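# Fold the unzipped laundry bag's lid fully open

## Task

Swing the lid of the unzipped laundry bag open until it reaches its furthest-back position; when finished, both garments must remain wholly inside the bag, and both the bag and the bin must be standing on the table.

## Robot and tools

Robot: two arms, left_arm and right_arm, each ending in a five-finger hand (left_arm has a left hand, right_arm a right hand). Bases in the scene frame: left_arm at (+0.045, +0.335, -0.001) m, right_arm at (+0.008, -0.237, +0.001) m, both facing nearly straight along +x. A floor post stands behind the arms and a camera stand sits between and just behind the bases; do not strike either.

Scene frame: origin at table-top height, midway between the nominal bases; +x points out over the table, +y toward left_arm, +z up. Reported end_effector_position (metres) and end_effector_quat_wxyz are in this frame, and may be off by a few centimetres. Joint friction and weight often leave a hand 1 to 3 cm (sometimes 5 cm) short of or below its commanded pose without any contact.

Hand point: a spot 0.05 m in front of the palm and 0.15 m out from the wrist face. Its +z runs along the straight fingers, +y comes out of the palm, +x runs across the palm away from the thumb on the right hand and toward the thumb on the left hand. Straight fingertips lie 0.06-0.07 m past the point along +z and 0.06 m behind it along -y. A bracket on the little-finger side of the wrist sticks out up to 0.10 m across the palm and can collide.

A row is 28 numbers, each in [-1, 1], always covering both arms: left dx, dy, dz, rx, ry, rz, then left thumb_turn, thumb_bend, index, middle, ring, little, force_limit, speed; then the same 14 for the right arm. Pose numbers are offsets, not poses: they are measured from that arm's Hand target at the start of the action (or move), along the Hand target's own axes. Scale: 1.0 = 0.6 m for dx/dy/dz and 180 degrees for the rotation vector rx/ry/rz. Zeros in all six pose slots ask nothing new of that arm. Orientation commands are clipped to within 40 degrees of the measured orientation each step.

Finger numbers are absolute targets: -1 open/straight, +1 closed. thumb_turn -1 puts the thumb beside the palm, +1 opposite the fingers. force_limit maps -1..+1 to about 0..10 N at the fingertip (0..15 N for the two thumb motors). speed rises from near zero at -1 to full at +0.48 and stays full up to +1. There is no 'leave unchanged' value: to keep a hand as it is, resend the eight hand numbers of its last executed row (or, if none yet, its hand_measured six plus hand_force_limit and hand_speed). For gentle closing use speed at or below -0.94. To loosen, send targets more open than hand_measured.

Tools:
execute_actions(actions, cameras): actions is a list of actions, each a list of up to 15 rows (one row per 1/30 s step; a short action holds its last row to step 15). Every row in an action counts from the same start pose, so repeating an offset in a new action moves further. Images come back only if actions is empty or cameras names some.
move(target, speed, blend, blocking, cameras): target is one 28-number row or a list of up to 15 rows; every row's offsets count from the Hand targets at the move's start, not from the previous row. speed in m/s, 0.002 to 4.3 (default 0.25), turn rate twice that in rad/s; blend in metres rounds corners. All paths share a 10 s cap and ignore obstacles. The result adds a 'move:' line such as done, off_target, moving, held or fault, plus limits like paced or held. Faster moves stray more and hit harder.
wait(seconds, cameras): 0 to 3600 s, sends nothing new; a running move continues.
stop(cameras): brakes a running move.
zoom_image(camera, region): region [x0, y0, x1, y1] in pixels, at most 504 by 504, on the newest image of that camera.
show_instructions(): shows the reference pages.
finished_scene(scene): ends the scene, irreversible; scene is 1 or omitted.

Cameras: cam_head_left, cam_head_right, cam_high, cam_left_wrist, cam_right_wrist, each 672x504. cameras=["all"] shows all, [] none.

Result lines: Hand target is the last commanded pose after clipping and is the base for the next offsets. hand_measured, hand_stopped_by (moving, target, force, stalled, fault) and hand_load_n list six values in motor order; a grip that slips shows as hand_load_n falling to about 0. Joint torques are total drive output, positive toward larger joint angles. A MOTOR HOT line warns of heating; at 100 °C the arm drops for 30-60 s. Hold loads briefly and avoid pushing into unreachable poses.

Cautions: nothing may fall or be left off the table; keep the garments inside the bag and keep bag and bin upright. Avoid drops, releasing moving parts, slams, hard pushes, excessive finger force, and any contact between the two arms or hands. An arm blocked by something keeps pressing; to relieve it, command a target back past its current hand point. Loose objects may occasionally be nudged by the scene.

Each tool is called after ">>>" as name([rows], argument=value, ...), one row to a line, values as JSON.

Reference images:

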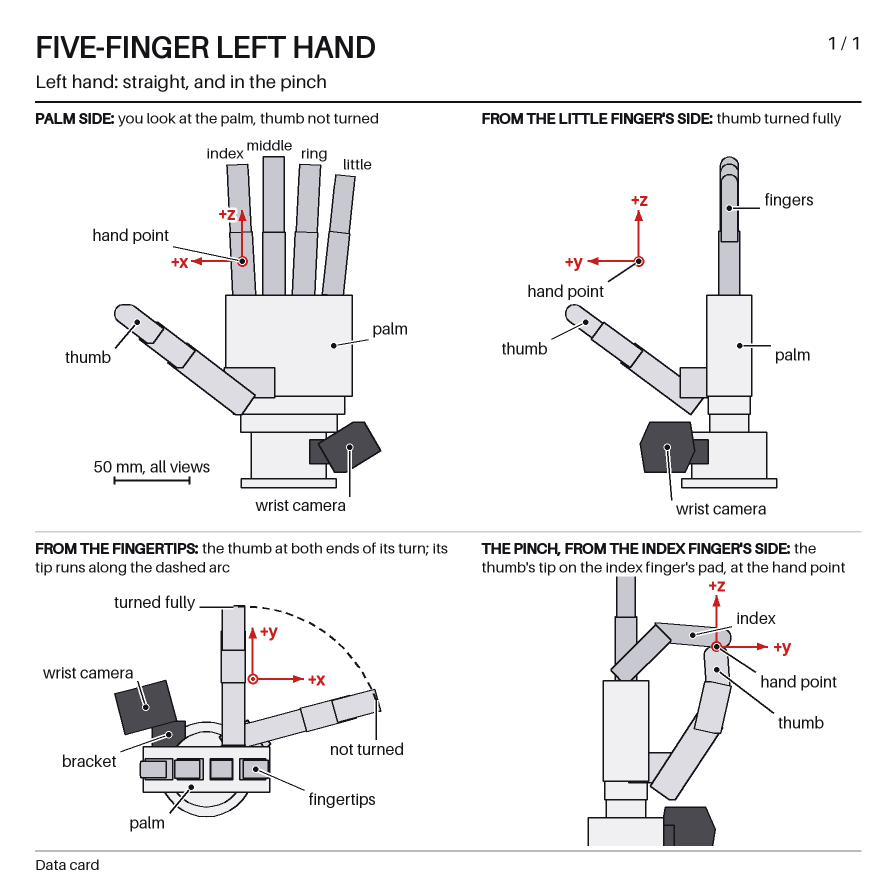

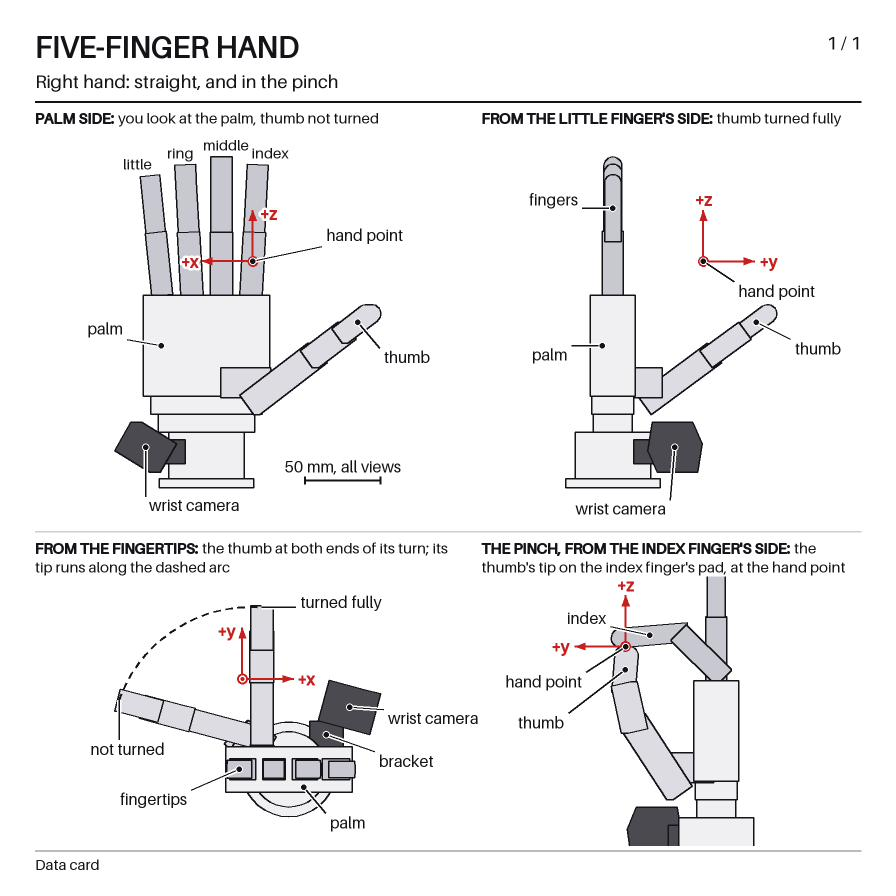

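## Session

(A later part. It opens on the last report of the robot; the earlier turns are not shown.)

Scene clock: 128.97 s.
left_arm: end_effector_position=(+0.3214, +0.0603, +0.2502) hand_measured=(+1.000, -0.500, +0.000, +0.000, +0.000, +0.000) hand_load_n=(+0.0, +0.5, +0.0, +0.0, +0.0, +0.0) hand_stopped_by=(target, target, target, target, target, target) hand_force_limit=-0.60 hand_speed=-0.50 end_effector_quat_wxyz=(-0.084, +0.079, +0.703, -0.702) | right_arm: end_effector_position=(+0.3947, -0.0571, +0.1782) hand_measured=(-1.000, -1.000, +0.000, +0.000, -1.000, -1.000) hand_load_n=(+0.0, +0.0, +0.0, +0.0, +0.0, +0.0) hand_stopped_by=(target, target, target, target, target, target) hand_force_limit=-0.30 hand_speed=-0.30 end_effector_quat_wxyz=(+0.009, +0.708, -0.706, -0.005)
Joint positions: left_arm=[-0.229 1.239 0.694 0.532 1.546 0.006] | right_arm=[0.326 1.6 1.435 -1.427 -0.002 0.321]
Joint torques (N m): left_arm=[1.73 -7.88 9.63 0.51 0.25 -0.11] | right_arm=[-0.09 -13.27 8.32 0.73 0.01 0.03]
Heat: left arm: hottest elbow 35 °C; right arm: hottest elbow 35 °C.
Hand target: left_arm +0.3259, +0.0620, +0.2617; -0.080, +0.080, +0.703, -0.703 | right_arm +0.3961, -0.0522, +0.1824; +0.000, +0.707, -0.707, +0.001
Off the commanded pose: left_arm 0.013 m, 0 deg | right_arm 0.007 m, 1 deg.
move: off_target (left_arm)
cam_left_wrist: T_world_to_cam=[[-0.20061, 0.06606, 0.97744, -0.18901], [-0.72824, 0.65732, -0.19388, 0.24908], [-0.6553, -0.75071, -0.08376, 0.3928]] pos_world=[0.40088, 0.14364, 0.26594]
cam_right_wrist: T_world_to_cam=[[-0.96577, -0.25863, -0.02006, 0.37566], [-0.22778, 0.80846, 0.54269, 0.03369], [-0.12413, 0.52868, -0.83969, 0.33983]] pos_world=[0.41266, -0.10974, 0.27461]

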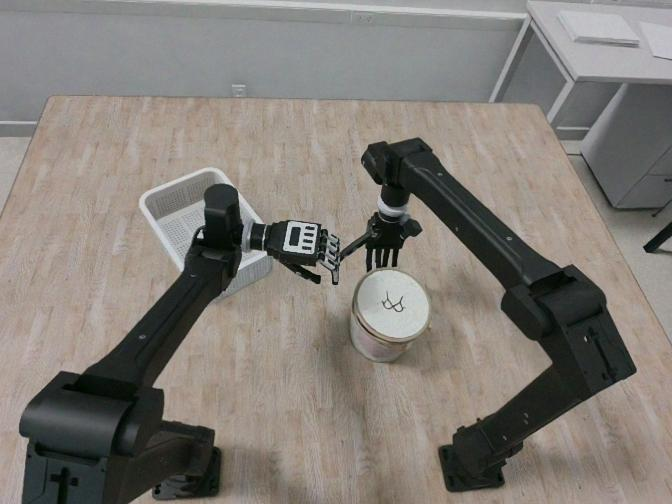

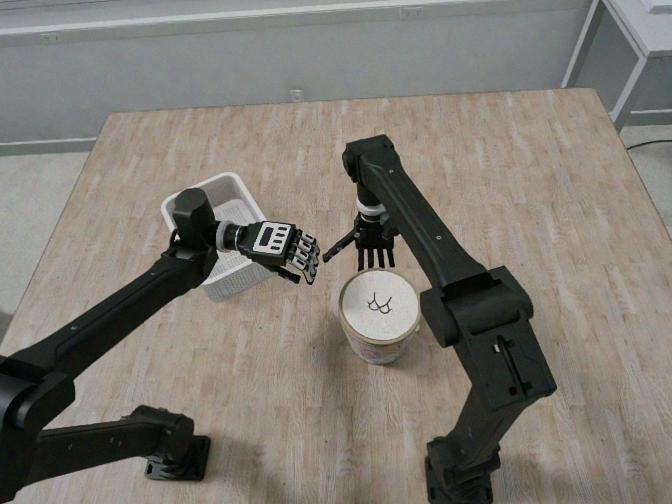

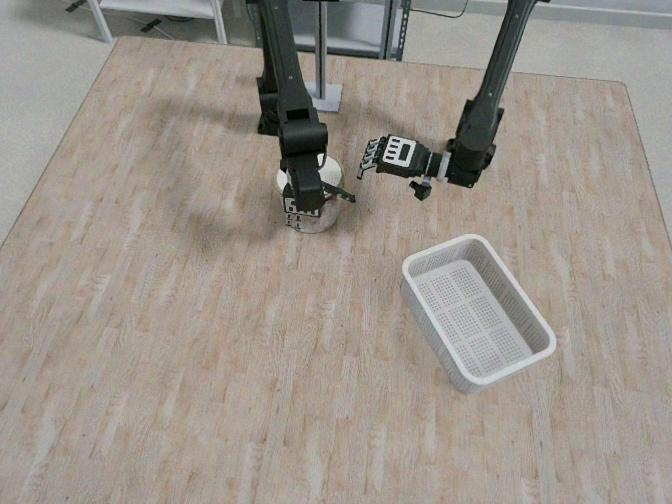

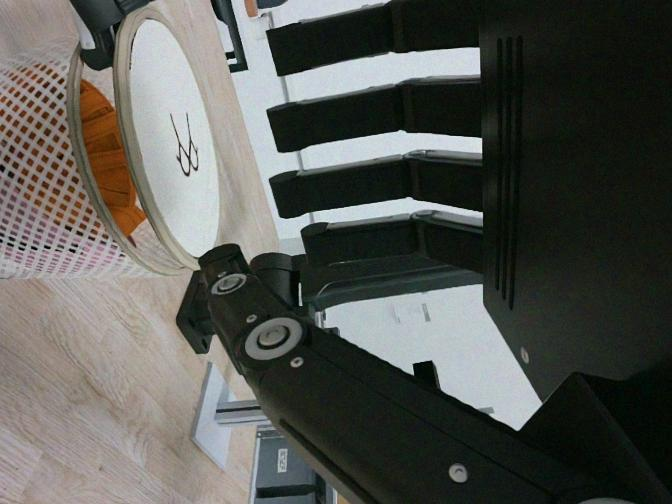

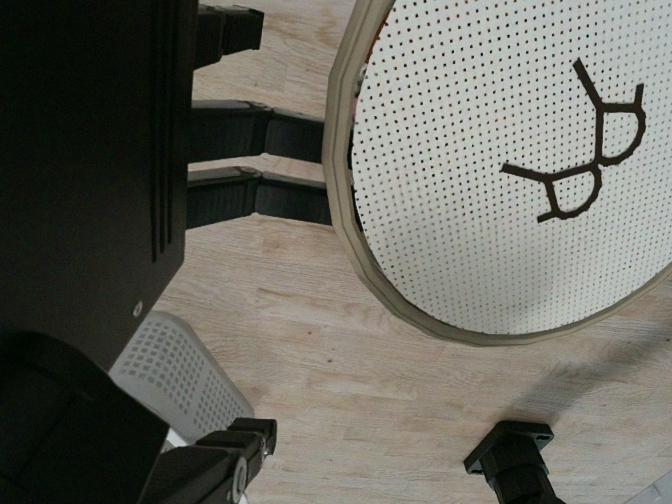

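>>> move(target=[0,0,0,0,0,0,1,-0.5,0,0,0,0,-0.6,-0.5,0,0.045,0,0,0,0,-1,-1,0,0,-1,-1,-0.3,-0.3], speed=0.05, cameras=["cam_left_wrist","cam_right_wrist","cam_head_left"])

>>> zoom_image(camera="cam_head_left", region=[320, 230, 460, 380])

>>> zoom_image(camera="cam_left_wrist", region=[50, 0, 230, 180])

Scene clock: 130.37 s.
left_arm: end_effector_position=(+0.3214, +0.0603, +0.2502) hand_measured=(+1.000, -0.500, +0.000, +0.000, +0.000, +0.000) hand_load_n=(+0.0, +0.0, +0.0, +0.0, +0.0, +0.0) hand_stopped_by=(target, target, target, target, target, target) hand_force_limit=-0.60 hand_speed=-0.50 end_effector_quat_wxyz=(-0.084, +0.079, +0.703, -0.702) | right_arm: end_effector_position=(+0.3682, -0.0565, +0.1792) hand_measured=(-1.000, -1.000, +0.000, +0.000, -1.000, -1.000) hand_load_n=(+0.5, -0.5, +0.0, +0.5, +0.0, +0.0) hand_stopped_by=(target, target, target, target, target, target) hand_force_limit=-0.30 hand_speed=-0.30 end_effector_quat_wxyz=(+0.009, +0.708, -0.706, -0.005)
Joint positions: left_arm=[-0.229 1.239 0.694 0.532 1.546 0.006] | right_arm=[0.347 1.535 1.361 -1.417 -0.002 0.34]
Joint torques (N m): left_arm=[1.96 -7.94 9.66 0.62 0.26 -0.11] | right_arm=[-0.21 -12.16 8.09 0.73 0.02 0.01]
Heat: left arm: hottest elbow 35 °C; right arm: hottest elbow 35 °C.
Hand target: left_arm +0.3260, +0.0620, +0.2617; -0.080, +0.080, +0.703, -0.703 | right_arm +0.3691, -0.0523, +0.1825; +0.000, +0.707, -0.707, +0.001
Off the commanded pose: left_arm 0.012 m, 0 deg | right_arm 0.005 m, 1 deg.
move: done
cam_left_wrist: T_world_to_cam=[[-0.20061, 0.06606, 0.97744, -0.18901], [-0.72824, 0.65732, -0.19388, 0.24908], [-0.6553, -0.75071, -0.08376, 0.3928]] pos_world=[0.40088, 0.14364, 0.26594]
cam_right_wrist: T_world_to_cam=[[-0.96543, -0.25976, -0.02159, 0.35022], [-0.22957, 0.80815, 0.5424, 0.02732], [-0.12344, 0.5286, -0.83984, 0.33681]] pos_world=[0.38596, -0.10914, 0.27561]
Images, in order (width x height): cam_head_left 672x504, cam_left_wrist 672x504, cam_right_wrist 672x504.

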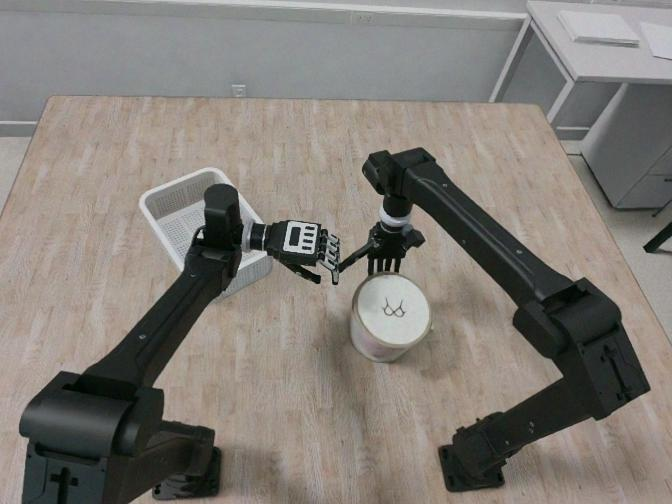

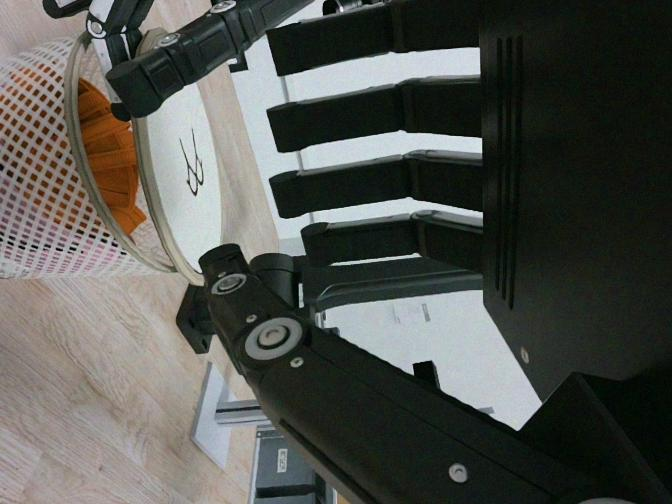

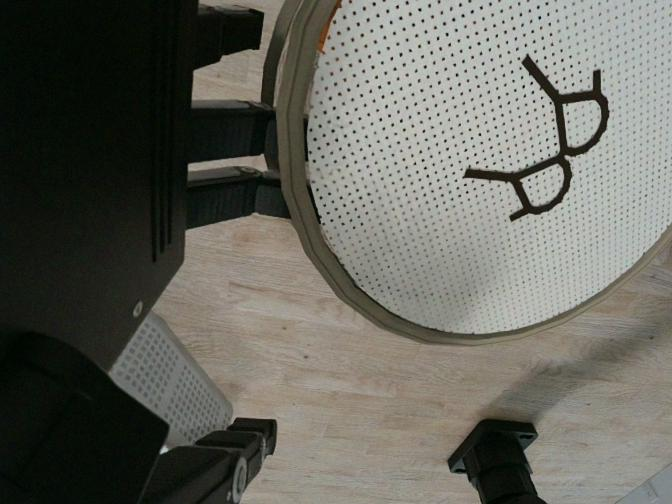

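Scaled by 3.360 from the camera's image (finer frame: 960x720).

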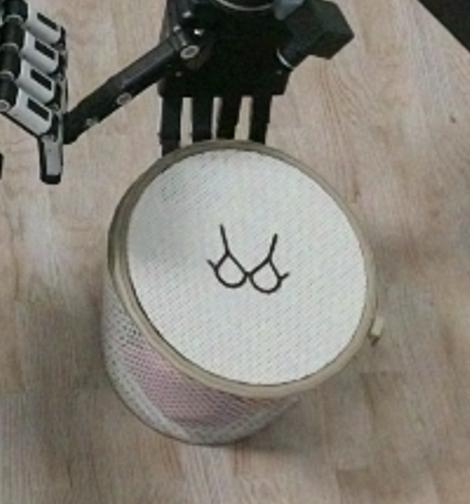

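Scaled by 2.800 from the camera's image (finer frame: 960x720).

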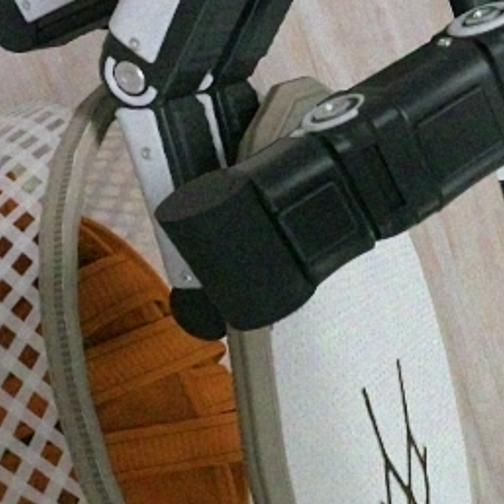

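>>> move(target=[0.0265,-0.0133,-0.1443,0,-0.21,0,1,-0.5,0,0,0,0,-0.6,-0.5,0.0195,0.0045,-0.075,0,0,0,-1,-1,0,0,-1,-1,-0.3,-0.3], speed=0.06, cameras=["all"])

>>> zoom_image(camera="cam_head_left", region=[320, 210, 460, 370])

Scene clock: 138.20 s.
left_arm: end_effector_position=(+0.3302, +0.1456, +0.2740) hand_measured=(+1.000, -0.500, +0.000, +0.000, +0.000, +0.000) hand_load_n=(+0.0, +0.0, +0.0, +0.0, +0.0, +0.0) hand_stopped_by=(target, target, target, target, target, target) hand_force_limit=-0.60 hand_speed=-0.50 end_effector_quat_wxyz=(+0.152, -0.139, +0.691, -0.692) | right_arm: end_effector_position=(+0.3568, -0.0618, +0.2087) hand_measured=(-1.000, -1.000, +0.000, +0.000, -1.000, -1.000) hand_load_n=(+0.0, +0.0, +0.0, +0.5, +0.0, +0.0) hand_stopped_by=(target, target, target, target, target, target) hand_force_limit=-0.30 hand_speed=-0.30 end_effector_quat_wxyz=(+0.019, +0.707, -0.707, -0.010)
Joint positions: left_arm=[0.033 0.757 0.476 0.293 1.163 0.006] | right_arm=[0.344 1.508 1.405 -1.511 -0.002 0.341]
Joint torques (N m): left_arm=[2.26 -2.08 8.1 0.85 -0.08 0] | right_arm=[-1.9 -12.04 11.74 0.01 0.04 -0.17]
Motor temperatures (°C): left_arm=[31 32 35 28 26 27] | right_arm=[30 33 36 28 29 28]
Heat: left arm: hottest elbow 35 °C; right arm: hottest elbow 36 °C.
Hand target: left_arm +0.3300, +0.1498, +0.2698; +0.152, -0.152, +0.691, -0.691 | right_arm +0.3663, -0.0639, +0.2274; +0.000, +0.707, -0.707, +0.001
Off the commanded pose: left_arm 0.006 m, 1 deg | right_arm 0.021 m, 3 deg.
move: off_target (right_arm)
cam_left_wrist: T_world_to_cam=[[-0.22395, -0.07267, 0.97189, -0.18672], [-0.97211, 0.08796, -0.21742, 0.37396], [-0.06969, -0.99347, -0.09035, 0.30837]] pos_world=[0.3432, 0.2599, 0.29064]
cam_right_wrist: T_world_to_cam=[[-0.96664, -0.25615, 0.00115, 0.33449], [-0.21483, 0.81312, 0.541, 0.00831], [-0.13951, 0.5227, -0.84103, 0.3686]] pos_world=[0.37654, -0.11375, 0.30512]

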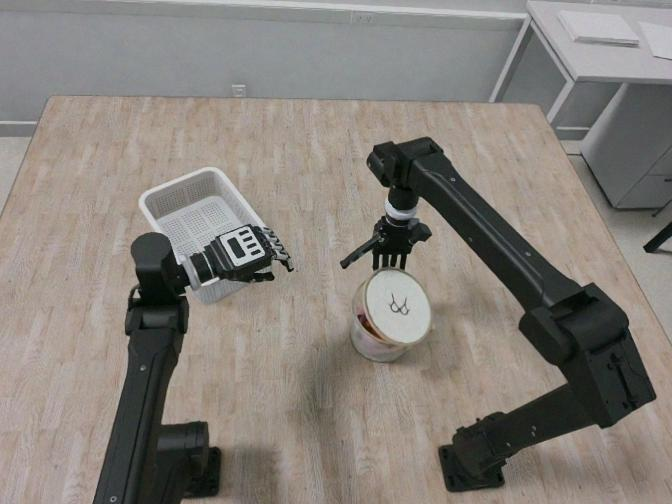

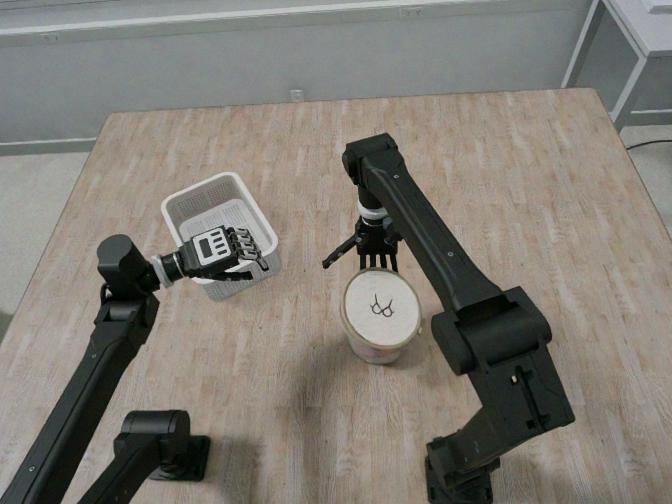

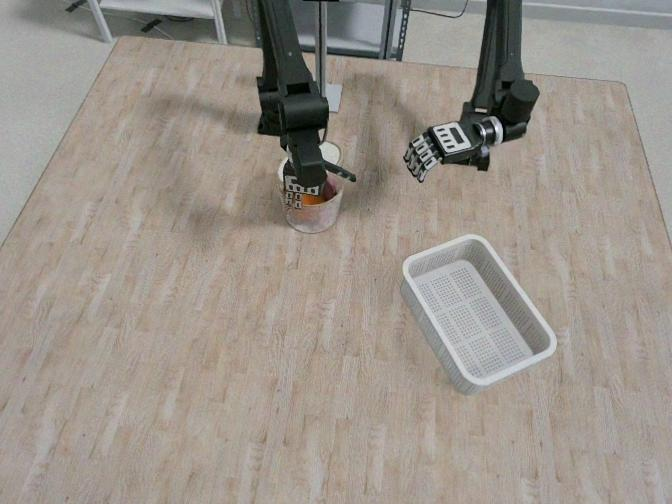

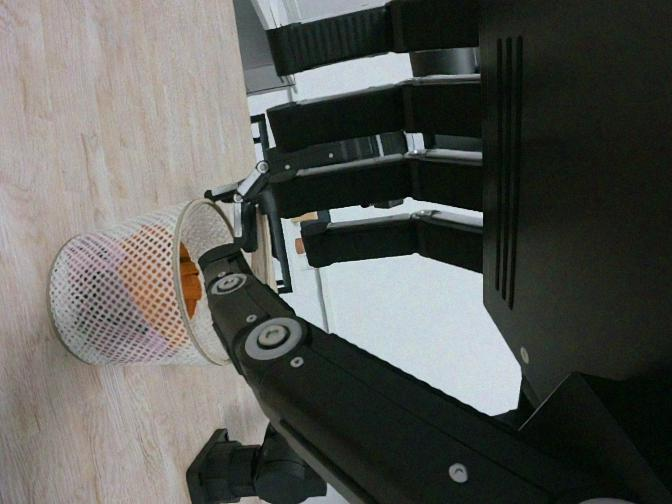

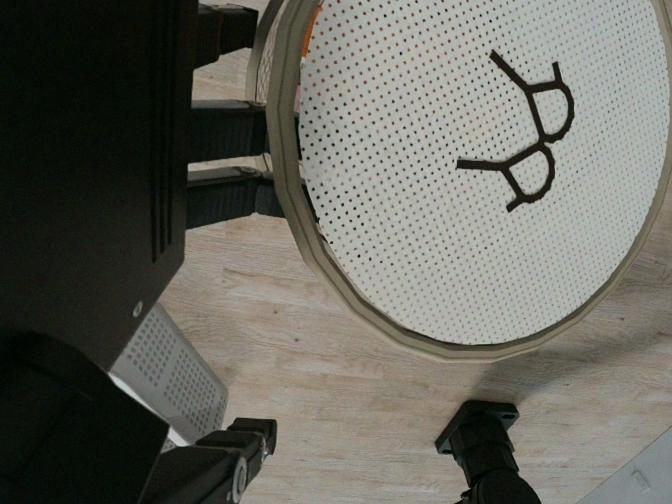

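Scaled by 3.150 from the camera's image (finer frame: 960x720).

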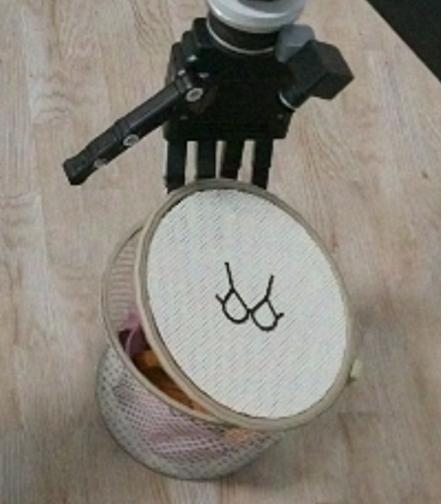

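>>> move(target=[0,0,0,0,0,0,1,-0.5,0,0,0,0,-0.6,-0.5,0.038,0,-0.064,0,0,0.072,-1,-1,0,0,-1,-1,-0.3,-0.3], speed=0.06, cameras=["all"])

>>> zoom_image(camera="cam_head_left", region=[320, 210, 460, 370])

Scene clock: 142.13 s.
left_arm: end_effector_position=(+0.3302, +0.1456, +0.2740) hand_measured=(+1.000, -0.500, +0.000, +0.000, +0.000, +0.000) hand_load_n=(+0.0, +0.5, +0.0, -0.5, +0.0, +0.0) hand_stopped_by=(target, target, target, target, target, target) hand_force_limit=-0.60 hand_speed=-0.50 end_effector_quat_wxyz=(+0.152, -0.139, +0.691, -0.692) | right_arm: end_effector_position=(+0.3580, -0.0854, +0.2479) hand_measured=(-1.000, -1.000, +0.000, +0.000, -1.000, -1.000) hand_load_n=(+0.0, +0.0, +0.0, +0.0, +0.0, +0.0) hand_stopped_by=(target, target, target, target, target, target) hand_force_limit=-0.30 hand_speed=-0.30 end_effector_quat_wxyz=(-0.018, -0.631, +0.776, +0.009)
Joint positions: left_arm=[0.033 0.757 0.476 0.293 1.163 0.006] | right_arm=[0.269 1.458 1.454 -1.608 -0.002 0.471]
Joint torques (N m): left_arm=[2.37 -2.32 8.12 0.88 -0.09 -0.01] | right_arm=[-1.9 -11.63 11.71 -0.08 -0.01 0.04]
Heat: left arm: hottest elbow 35 °C; right arm: hottest elbow 37 °C.
Hand target: left_arm +0.3300, +0.1498, +0.2698; +0.152, -0.152, +0.691, -0.691 | right_arm +0.3662, -0.0868, +0.2658; +0.000, -0.623, +0.783, +0.000
Off the commanded pose: left_arm 0.006 m, 1 deg | right_arm 0.020 m, 3 deg.
move: off_target (right_arm)
cam_left_wrist: T_world_to_cam=[[-0.22395, -0.07267, 0.97189, -0.18672], [-0.97211, 0.08796, -0.21742, 0.37396], [-0.06969, -0.99347, -0.09035, 0.30837]] pos_world=[0.3432, 0.2599, 0.29064]
cam_right_wrist: T_world_to_cam=[[-0.9985, -0.05466, -0.00165, 0.35883], [-0.04701, 0.84246, 0.5367, -0.04997], [-0.02795, 0.53598, -0.84377, 0.37594]] pos_world=[0.36645, -0.13979, 0.34462]

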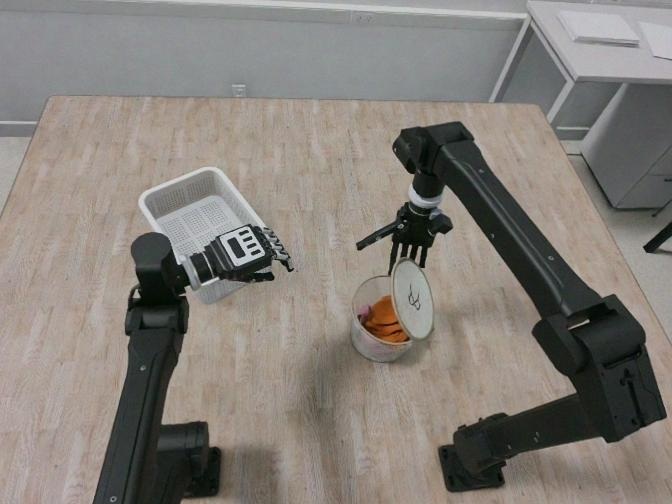

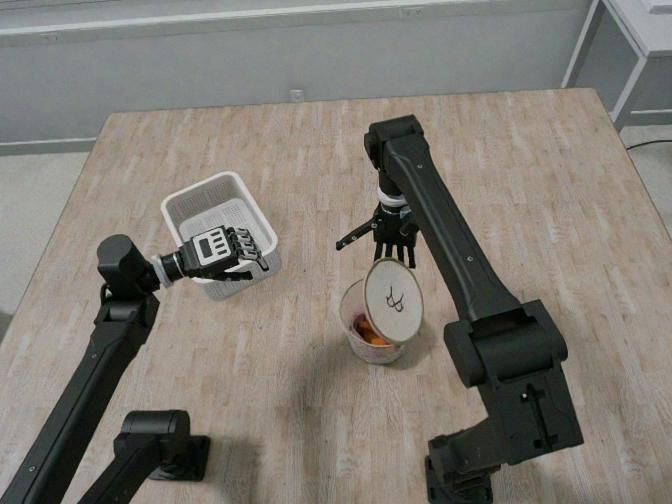

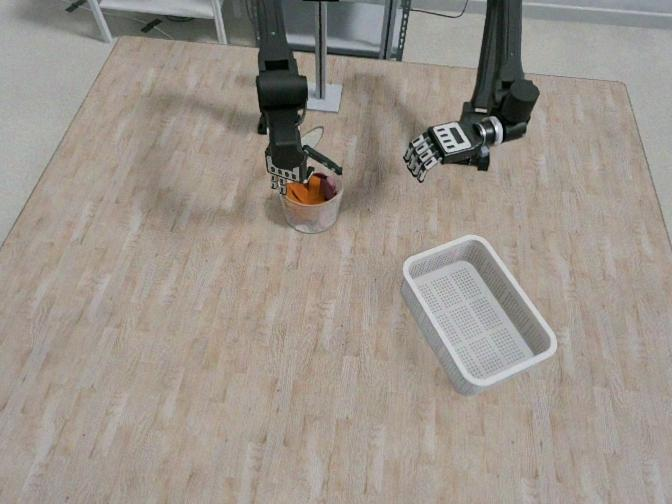

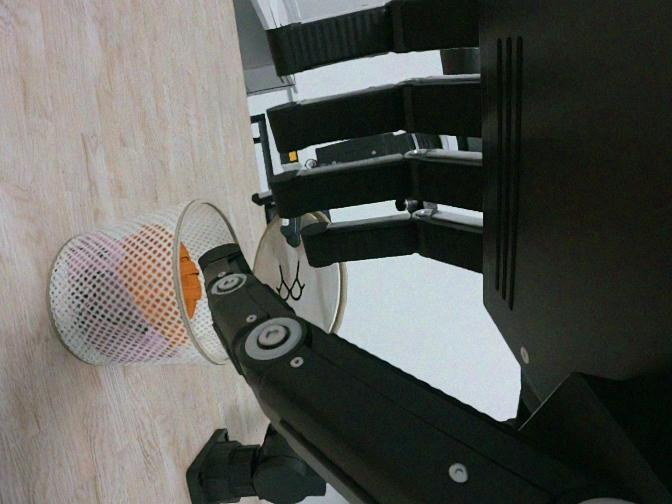

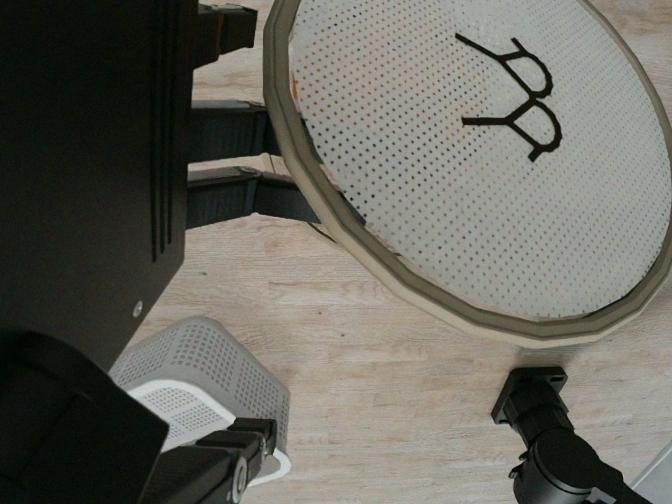

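Scaled by 3.150 from the camera's image (finer frame: 960x720).

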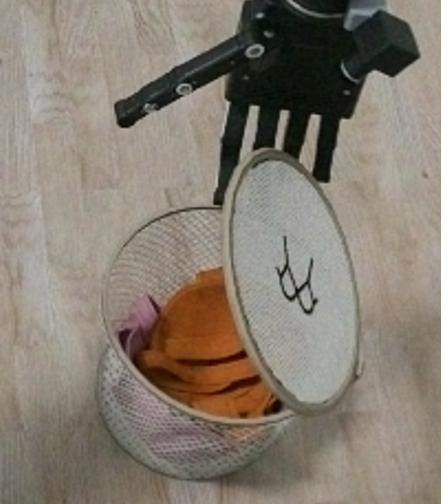

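>>> move(target=[0,0,0,0,0,0,1,-0.5,0,0,0,0,-0.6,-0.5,0.0697,0,-0.041,0,0,0,-1,-1,0,0,-1,-1,-0.3,-0.3], speed=0.06, cameras=["all"])

>>> zoom_image(camera="cam_head_left", region=[340, 210, 480, 370])

Scene clock: 144.40 s.
left_arm: end_effector_position=(+0.3302, +0.1456, +0.2740) hand_measured=(+1.000, -0.500, +0.000, +0.000, +0.000, +0.000) hand_load_n=(+0.0, +0.0, +0.0, +0.0, +0.0, +0.0) hand_stopped_by=(target, target, target, target, target, target) hand_force_limit=-0.60 hand_speed=-0.50 end_effector_quat_wxyz=(+0.152, -0.139, +0.691, -0.692) | right_arm: end_effector_position=(+0.3512, -0.1248, +0.2733) hand_measured=(-1.000, -1.000, +0.000, +0.000, -1.000, -1.000) hand_load_n=(+0.0, +0.0, +0.5, +0.0, +0.0, +0.0) hand_stopped_by=(target, target, target, target, target, target) hand_force_limit=-0.30 hand_speed=-0.30 end_effector_quat_wxyz=(-0.017, -0.620, +0.784, +0.010)
Joint positions: left_arm=[0.033 0.757 0.476 0.293 1.163 0.006] | right_arm=[0.177 1.415 1.477 -1.671 -0.001 0.405]
Joint torques (N m): left_arm=[2.26 -2.14 8.21 0.95 -0.08 -0.01] | right_arm=[-1.79 -10.93 11.73 0.01 -0.02 -0.19]
Heat: left arm: hottest elbow 35 °C; right arm: hottest elbow 37 °C.
Hand target: left_arm +0.3300, +0.1498, +0.2698; +0.152, -0.152, +0.691, -0.691 | right_arm +0.3567, -0.1274, +0.2905; +0.000, -0.623, +0.783, +0.000
Off the commanded pose: left_arm 0.006 m, 1 deg | right_arm 0.018 m, 2 deg.
joint at its limit (right arm) — joint 4 (wrist pitch), lower limit.
move: off_target (right_arm)
cam_left_wrist: T_world_to_cam=[[-0.22395, -0.07267, 0.97189, -0.18672], [-0.97211, 0.08796, -0.21742, 0.37396], [-0.06969, -0.99347, -0.09035, 0.30837]] pos_world=[0.3432, 0.2599, 0.29064]
cam_right_wrist: T_world_to_cam=[[-0.99959, -0.02834, -0.00291, 0.35401], [-0.02544, 0.84225, 0.53848, -0.03876], [-0.01281, 0.53834, -0.84263, 0.41301]] pos_world=[0.35817, -0.17966, 0.36992]

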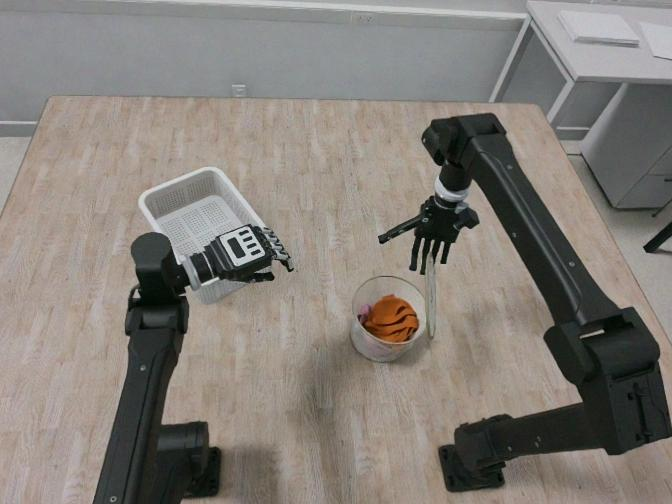

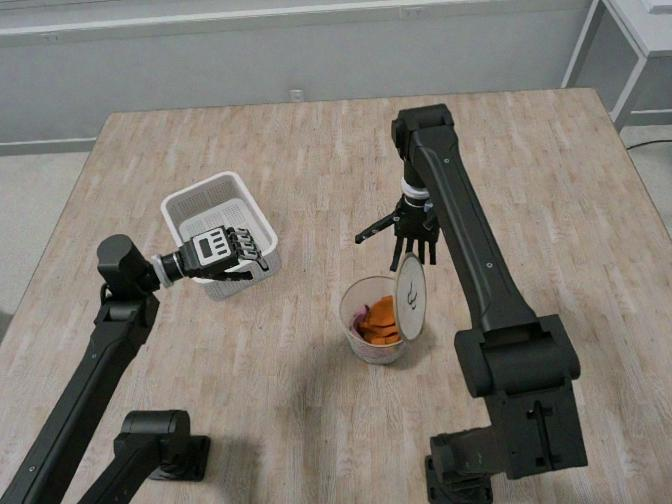

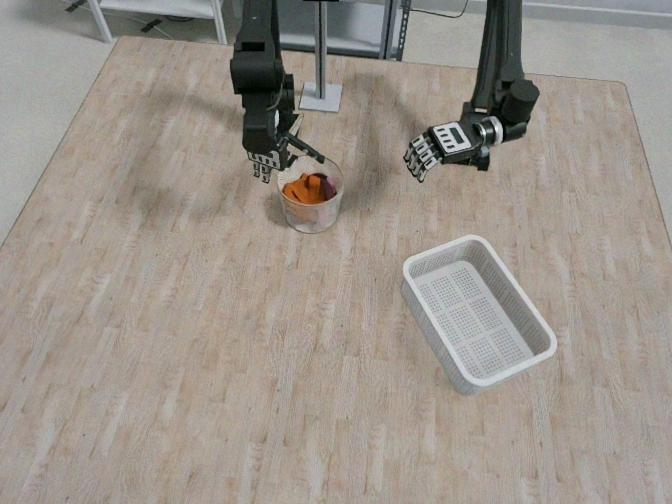

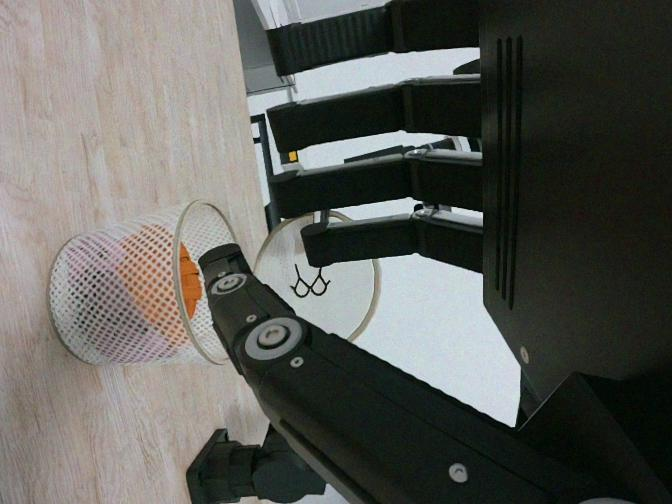

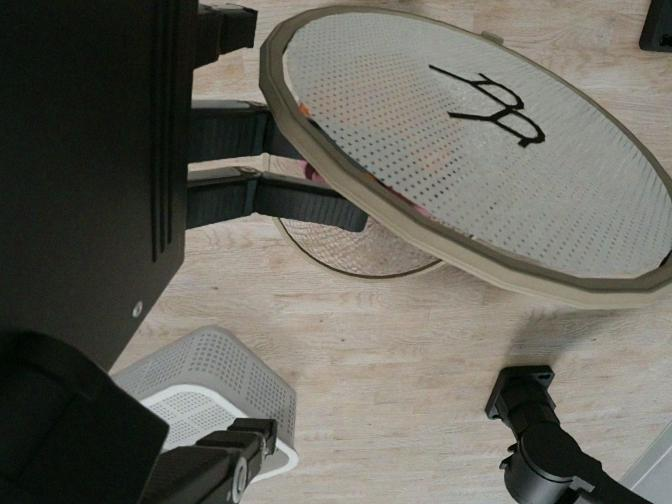

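Scaled by 3.150 from the camera's image (finer frame: 960x720).

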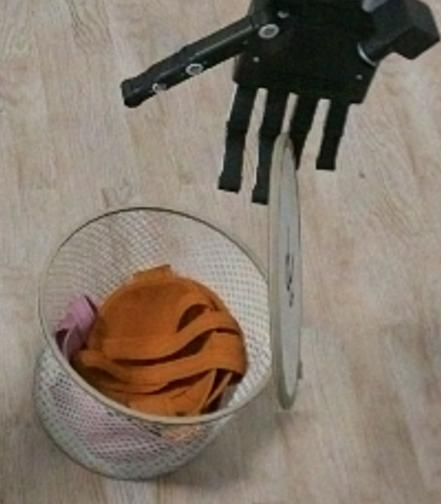

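>>> move(target=[0,0,0,0,0,0,1,-0.5,0,0,0,0,-0.6,-0.5,0,0,0,0,0,0,-1,-1,0,0,-1,0,-0.6,-0.6], speed=0.06, cameras=["cam_right_wrist","cam_head_left"])

>>> zoom_image(camera="cam_head_left", region=[340, 210, 480, 370])

Scene clock: 146.87 s.
left_arm: end_effector_position=(+0.3302, +0.1456, +0.2740) hand_measured=(+1.000, -0.500, +0.000, +0.000, +0.000, +0.000) hand_load_n=(-0.5, +0.0, +0.0, +0.0, +0.0, +0.0) hand_stopped_by=(target, target, target, target, target, target) hand_force_limit=-0.60 hand_speed=-0.50 end_effector_quat_wxyz=(+0.152, -0.139, +0.691, -0.692) | right_arm: end_effector_position=(+0.3512, -0.1249, +0.2733) hand_measured=(-1.000, -1.000, +0.000, +0.000, -1.000, +0.000) hand_load_n=(+0.0, +0.0, +0.0, +0.0, +0.0, +0.0) hand_stopped_by=(target, target, target, target, target, target) hand_force_limit=-0.60 hand_speed=-0.60 end_effector_quat_wxyz=(-0.017, -0.621, +0.784, +0.010)
Joint positions: left_arm=[0.033 0.757 0.476 0.293 1.163 0.006] | right_arm=[0.177 1.415 1.477 -1.671 -0.001 0.404]
Joint torques (N m): left_arm=[2.32 -2.32 8.2 0.96 -0.09 0.01] | right_arm=[-1.67 -10.87 11.73 -0.06 0 -0.18]
Heat: left arm: hottest elbow 35 °C; right arm: hottest elbow 37 °C.
Hand target: left_arm +0.3300, +0.1498, +0.2698; +0.152, -0.152, +0.691, -0.691 | right_arm +0.3567, -0.1274, +0.2905; +0.000, -0.623, +0.783, +0.000
Off the commanded pose: left_arm 0.006 m, 1 deg | right_arm 0.018 m, 2 deg.
joint at its limit (right arm) — joint 4 (wrist pitch), lower limit.
move: done
cam_right_wrist: T_world_to_cam=[[-0.99956, -0.0295, -0.00294, 0.3538], [-0.02644, 0.84222, 0.53849, -0.03841], [-0.01341, 0.53833, -0.84262, 0.41323]] pos_world=[0.35817, -0.17967, 0.36992]
Images, in order (width x height): cam_head_left 672x504, cam_right_wrist 672x504.

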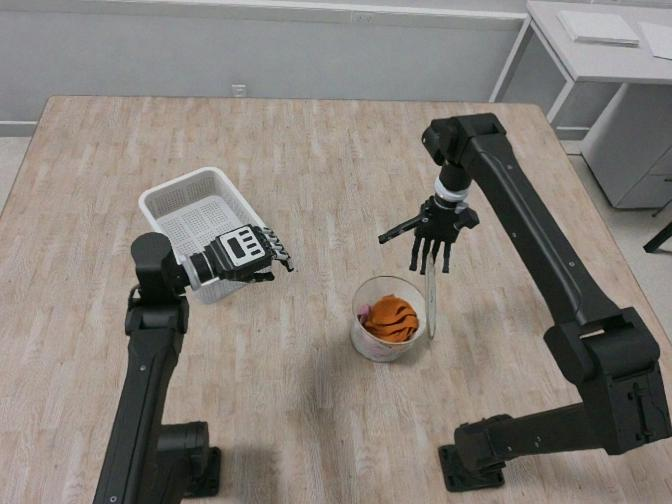

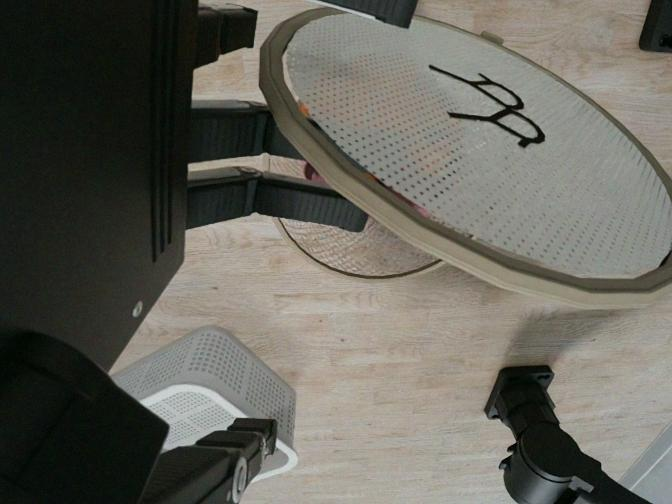

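Scaled by 3.150 from the camera's image (finer frame: 960x720).

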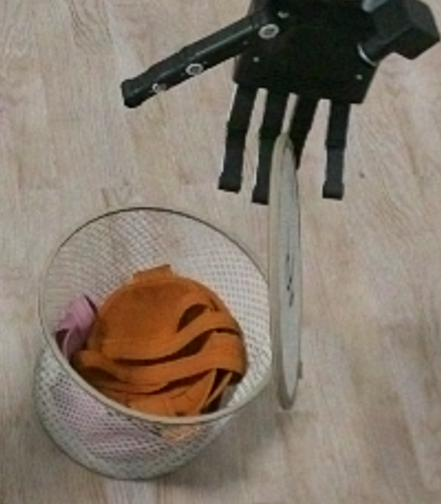

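>>> move(target=[0,0,0,0,0,0,1,-0.5,0,0,0,0,-0.6,-0.5,0.0583,0,-0.0083,0.056,0,0,-1,-1,0,0,-1,0,-0.6,-0.6], speed=0.05, cameras=["all"])

>>> zoom_image(camera="cam_head_left", region=[340, 210, 480, 370])

>>> zoom_image(camera="cam_high", region=[220, 110, 370, 250])

Scene clock: 149.97 s.
left_arm: end_effector_position=(+0.3302, +0.1456, +0.2740) hand_measured=(+1.000, -0.500, +0.000, +0.000, +0.000, +0.000) hand_load_n=(+0.0, +0.0, +0.0, +0.0, +0.0, +0.0) hand_stopped_by=(target, target, target, target, target, target) hand_force_limit=-0.60 hand_speed=-0.50 end_effector_quat_wxyz=(+0.152, -0.139, +0.691, -0.692) | right_arm: end_effector_position=(+0.3471, -0.1572, +0.2927) hand_measured=(-1.000, -1.000, +0.000, +0.000, -1.000, +0.000) hand_load_n=(+0.0, +0.0, +0.0, +0.0, +0.0, +0.0) hand_stopped_by=(target, target, target, target, target, target) hand_force_limit=-0.60 hand_speed=-0.60 end_effector_quat_wxyz=(+0.047, -0.620, +0.781, -0.062)
Joint positions: left_arm=[0.033 0.757 0.476 0.293 1.163 0.006] | right_arm=[0.126 1.271 1.413 -1.566 0.056 0.347]
Joint torques (N m): left_arm=[2.2 -2.37 8.16 0.92 -0.07 0] | right_arm=[-1.67 -8.82 8.68 1.09 0.07 -0.2]
Heat: left arm: hottest elbow 35 °C; right arm: hottest elbow 37 °C.
Hand target: left_arm +0.3300, +0.1498, +0.2698; +0.152, -0.152, +0.691, -0.691 | right_arm +0.3489, -0.1616, +0.2955; +0.055, -0.620, +0.780, -0.069
Off the commanded pose: left_arm 0.006 m, 1 deg | right_arm 0.005 m, 1 deg.
move: done
cam_left_wrist: T_world_to_cam=[[-0.22395, -0.07267, 0.97189, -0.18672], [-0.97211, 0.08796, -0.21742, 0.37396], [-0.06969, -0.99347, -0.09035, 0.30837]] pos_world=[0.3432, 0.2599, 0.29064]
cam_right_wrist: T_world_to_cam=[[-0.98099, -0.0358, -0.19072, 0.39635], [-0.12778, 0.85885, 0.49603, 0.02853], [0.14604, 0.51097, -0.8471, 0.38867]] pos_world=[0.3357, -0.20891, 0.39068]

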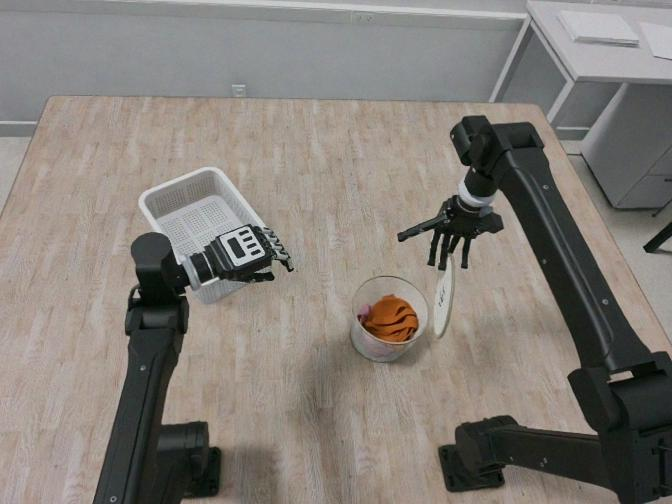

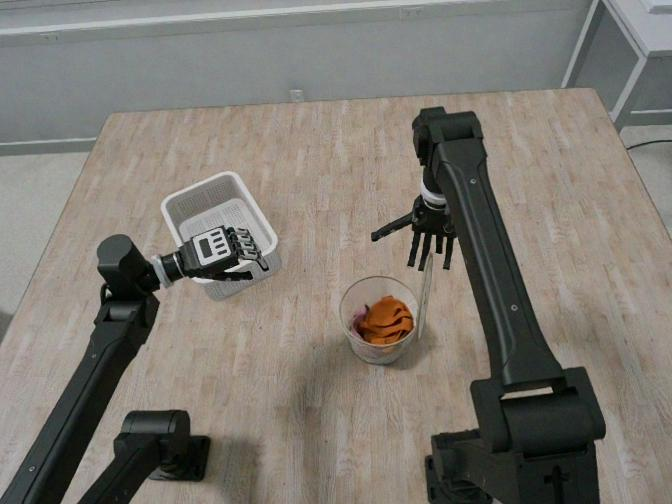

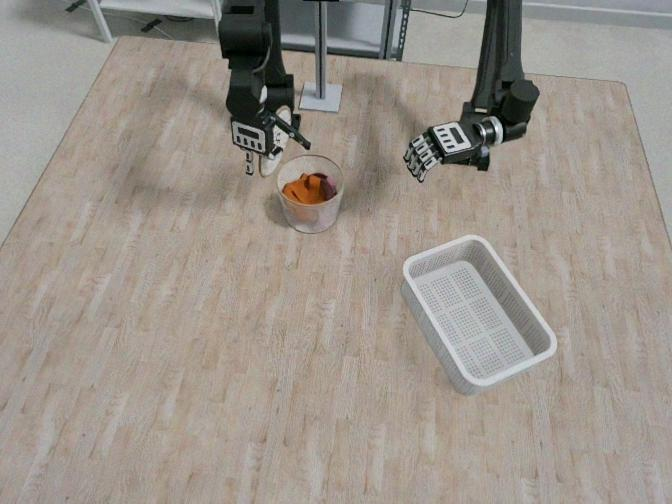

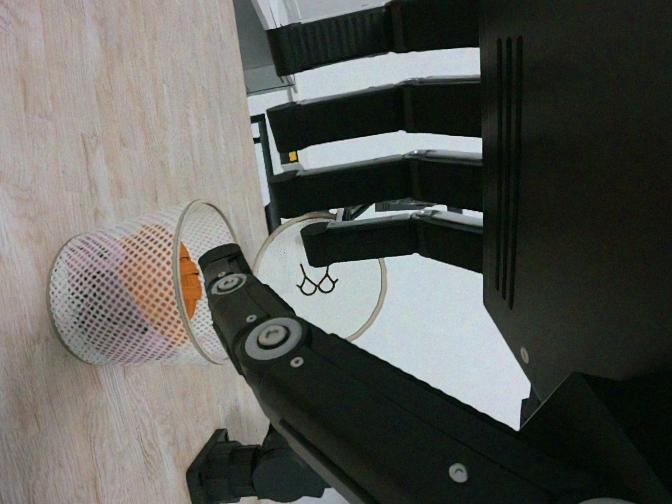

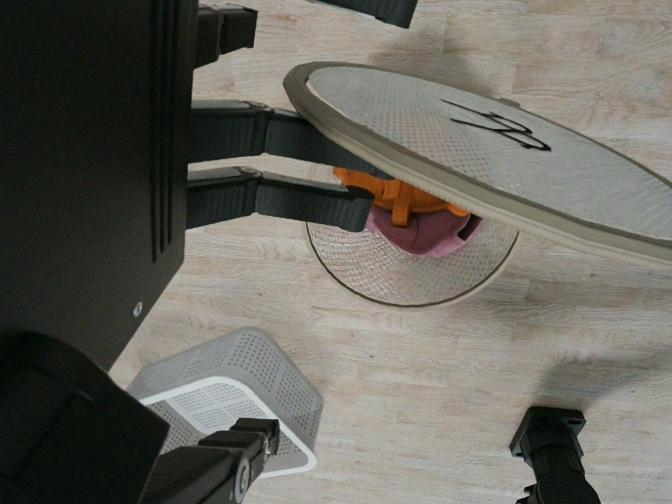

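Scaled by 3.150 from the camera's image (finer frame: 960x720).

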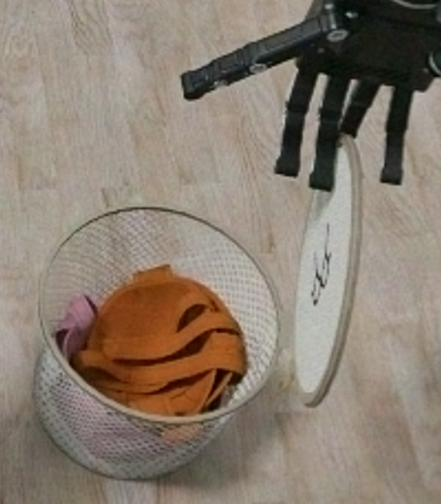

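Scaled by 3.360 from the camera's image (finer frame: 960x720).

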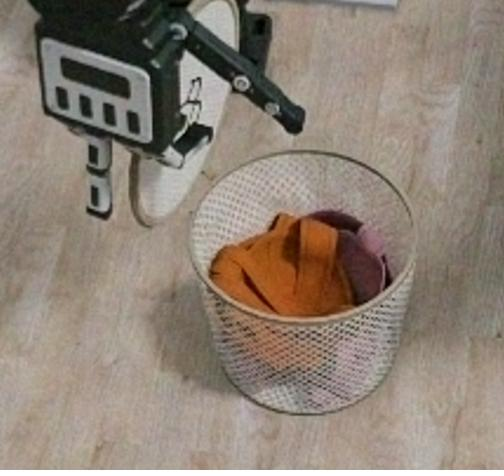

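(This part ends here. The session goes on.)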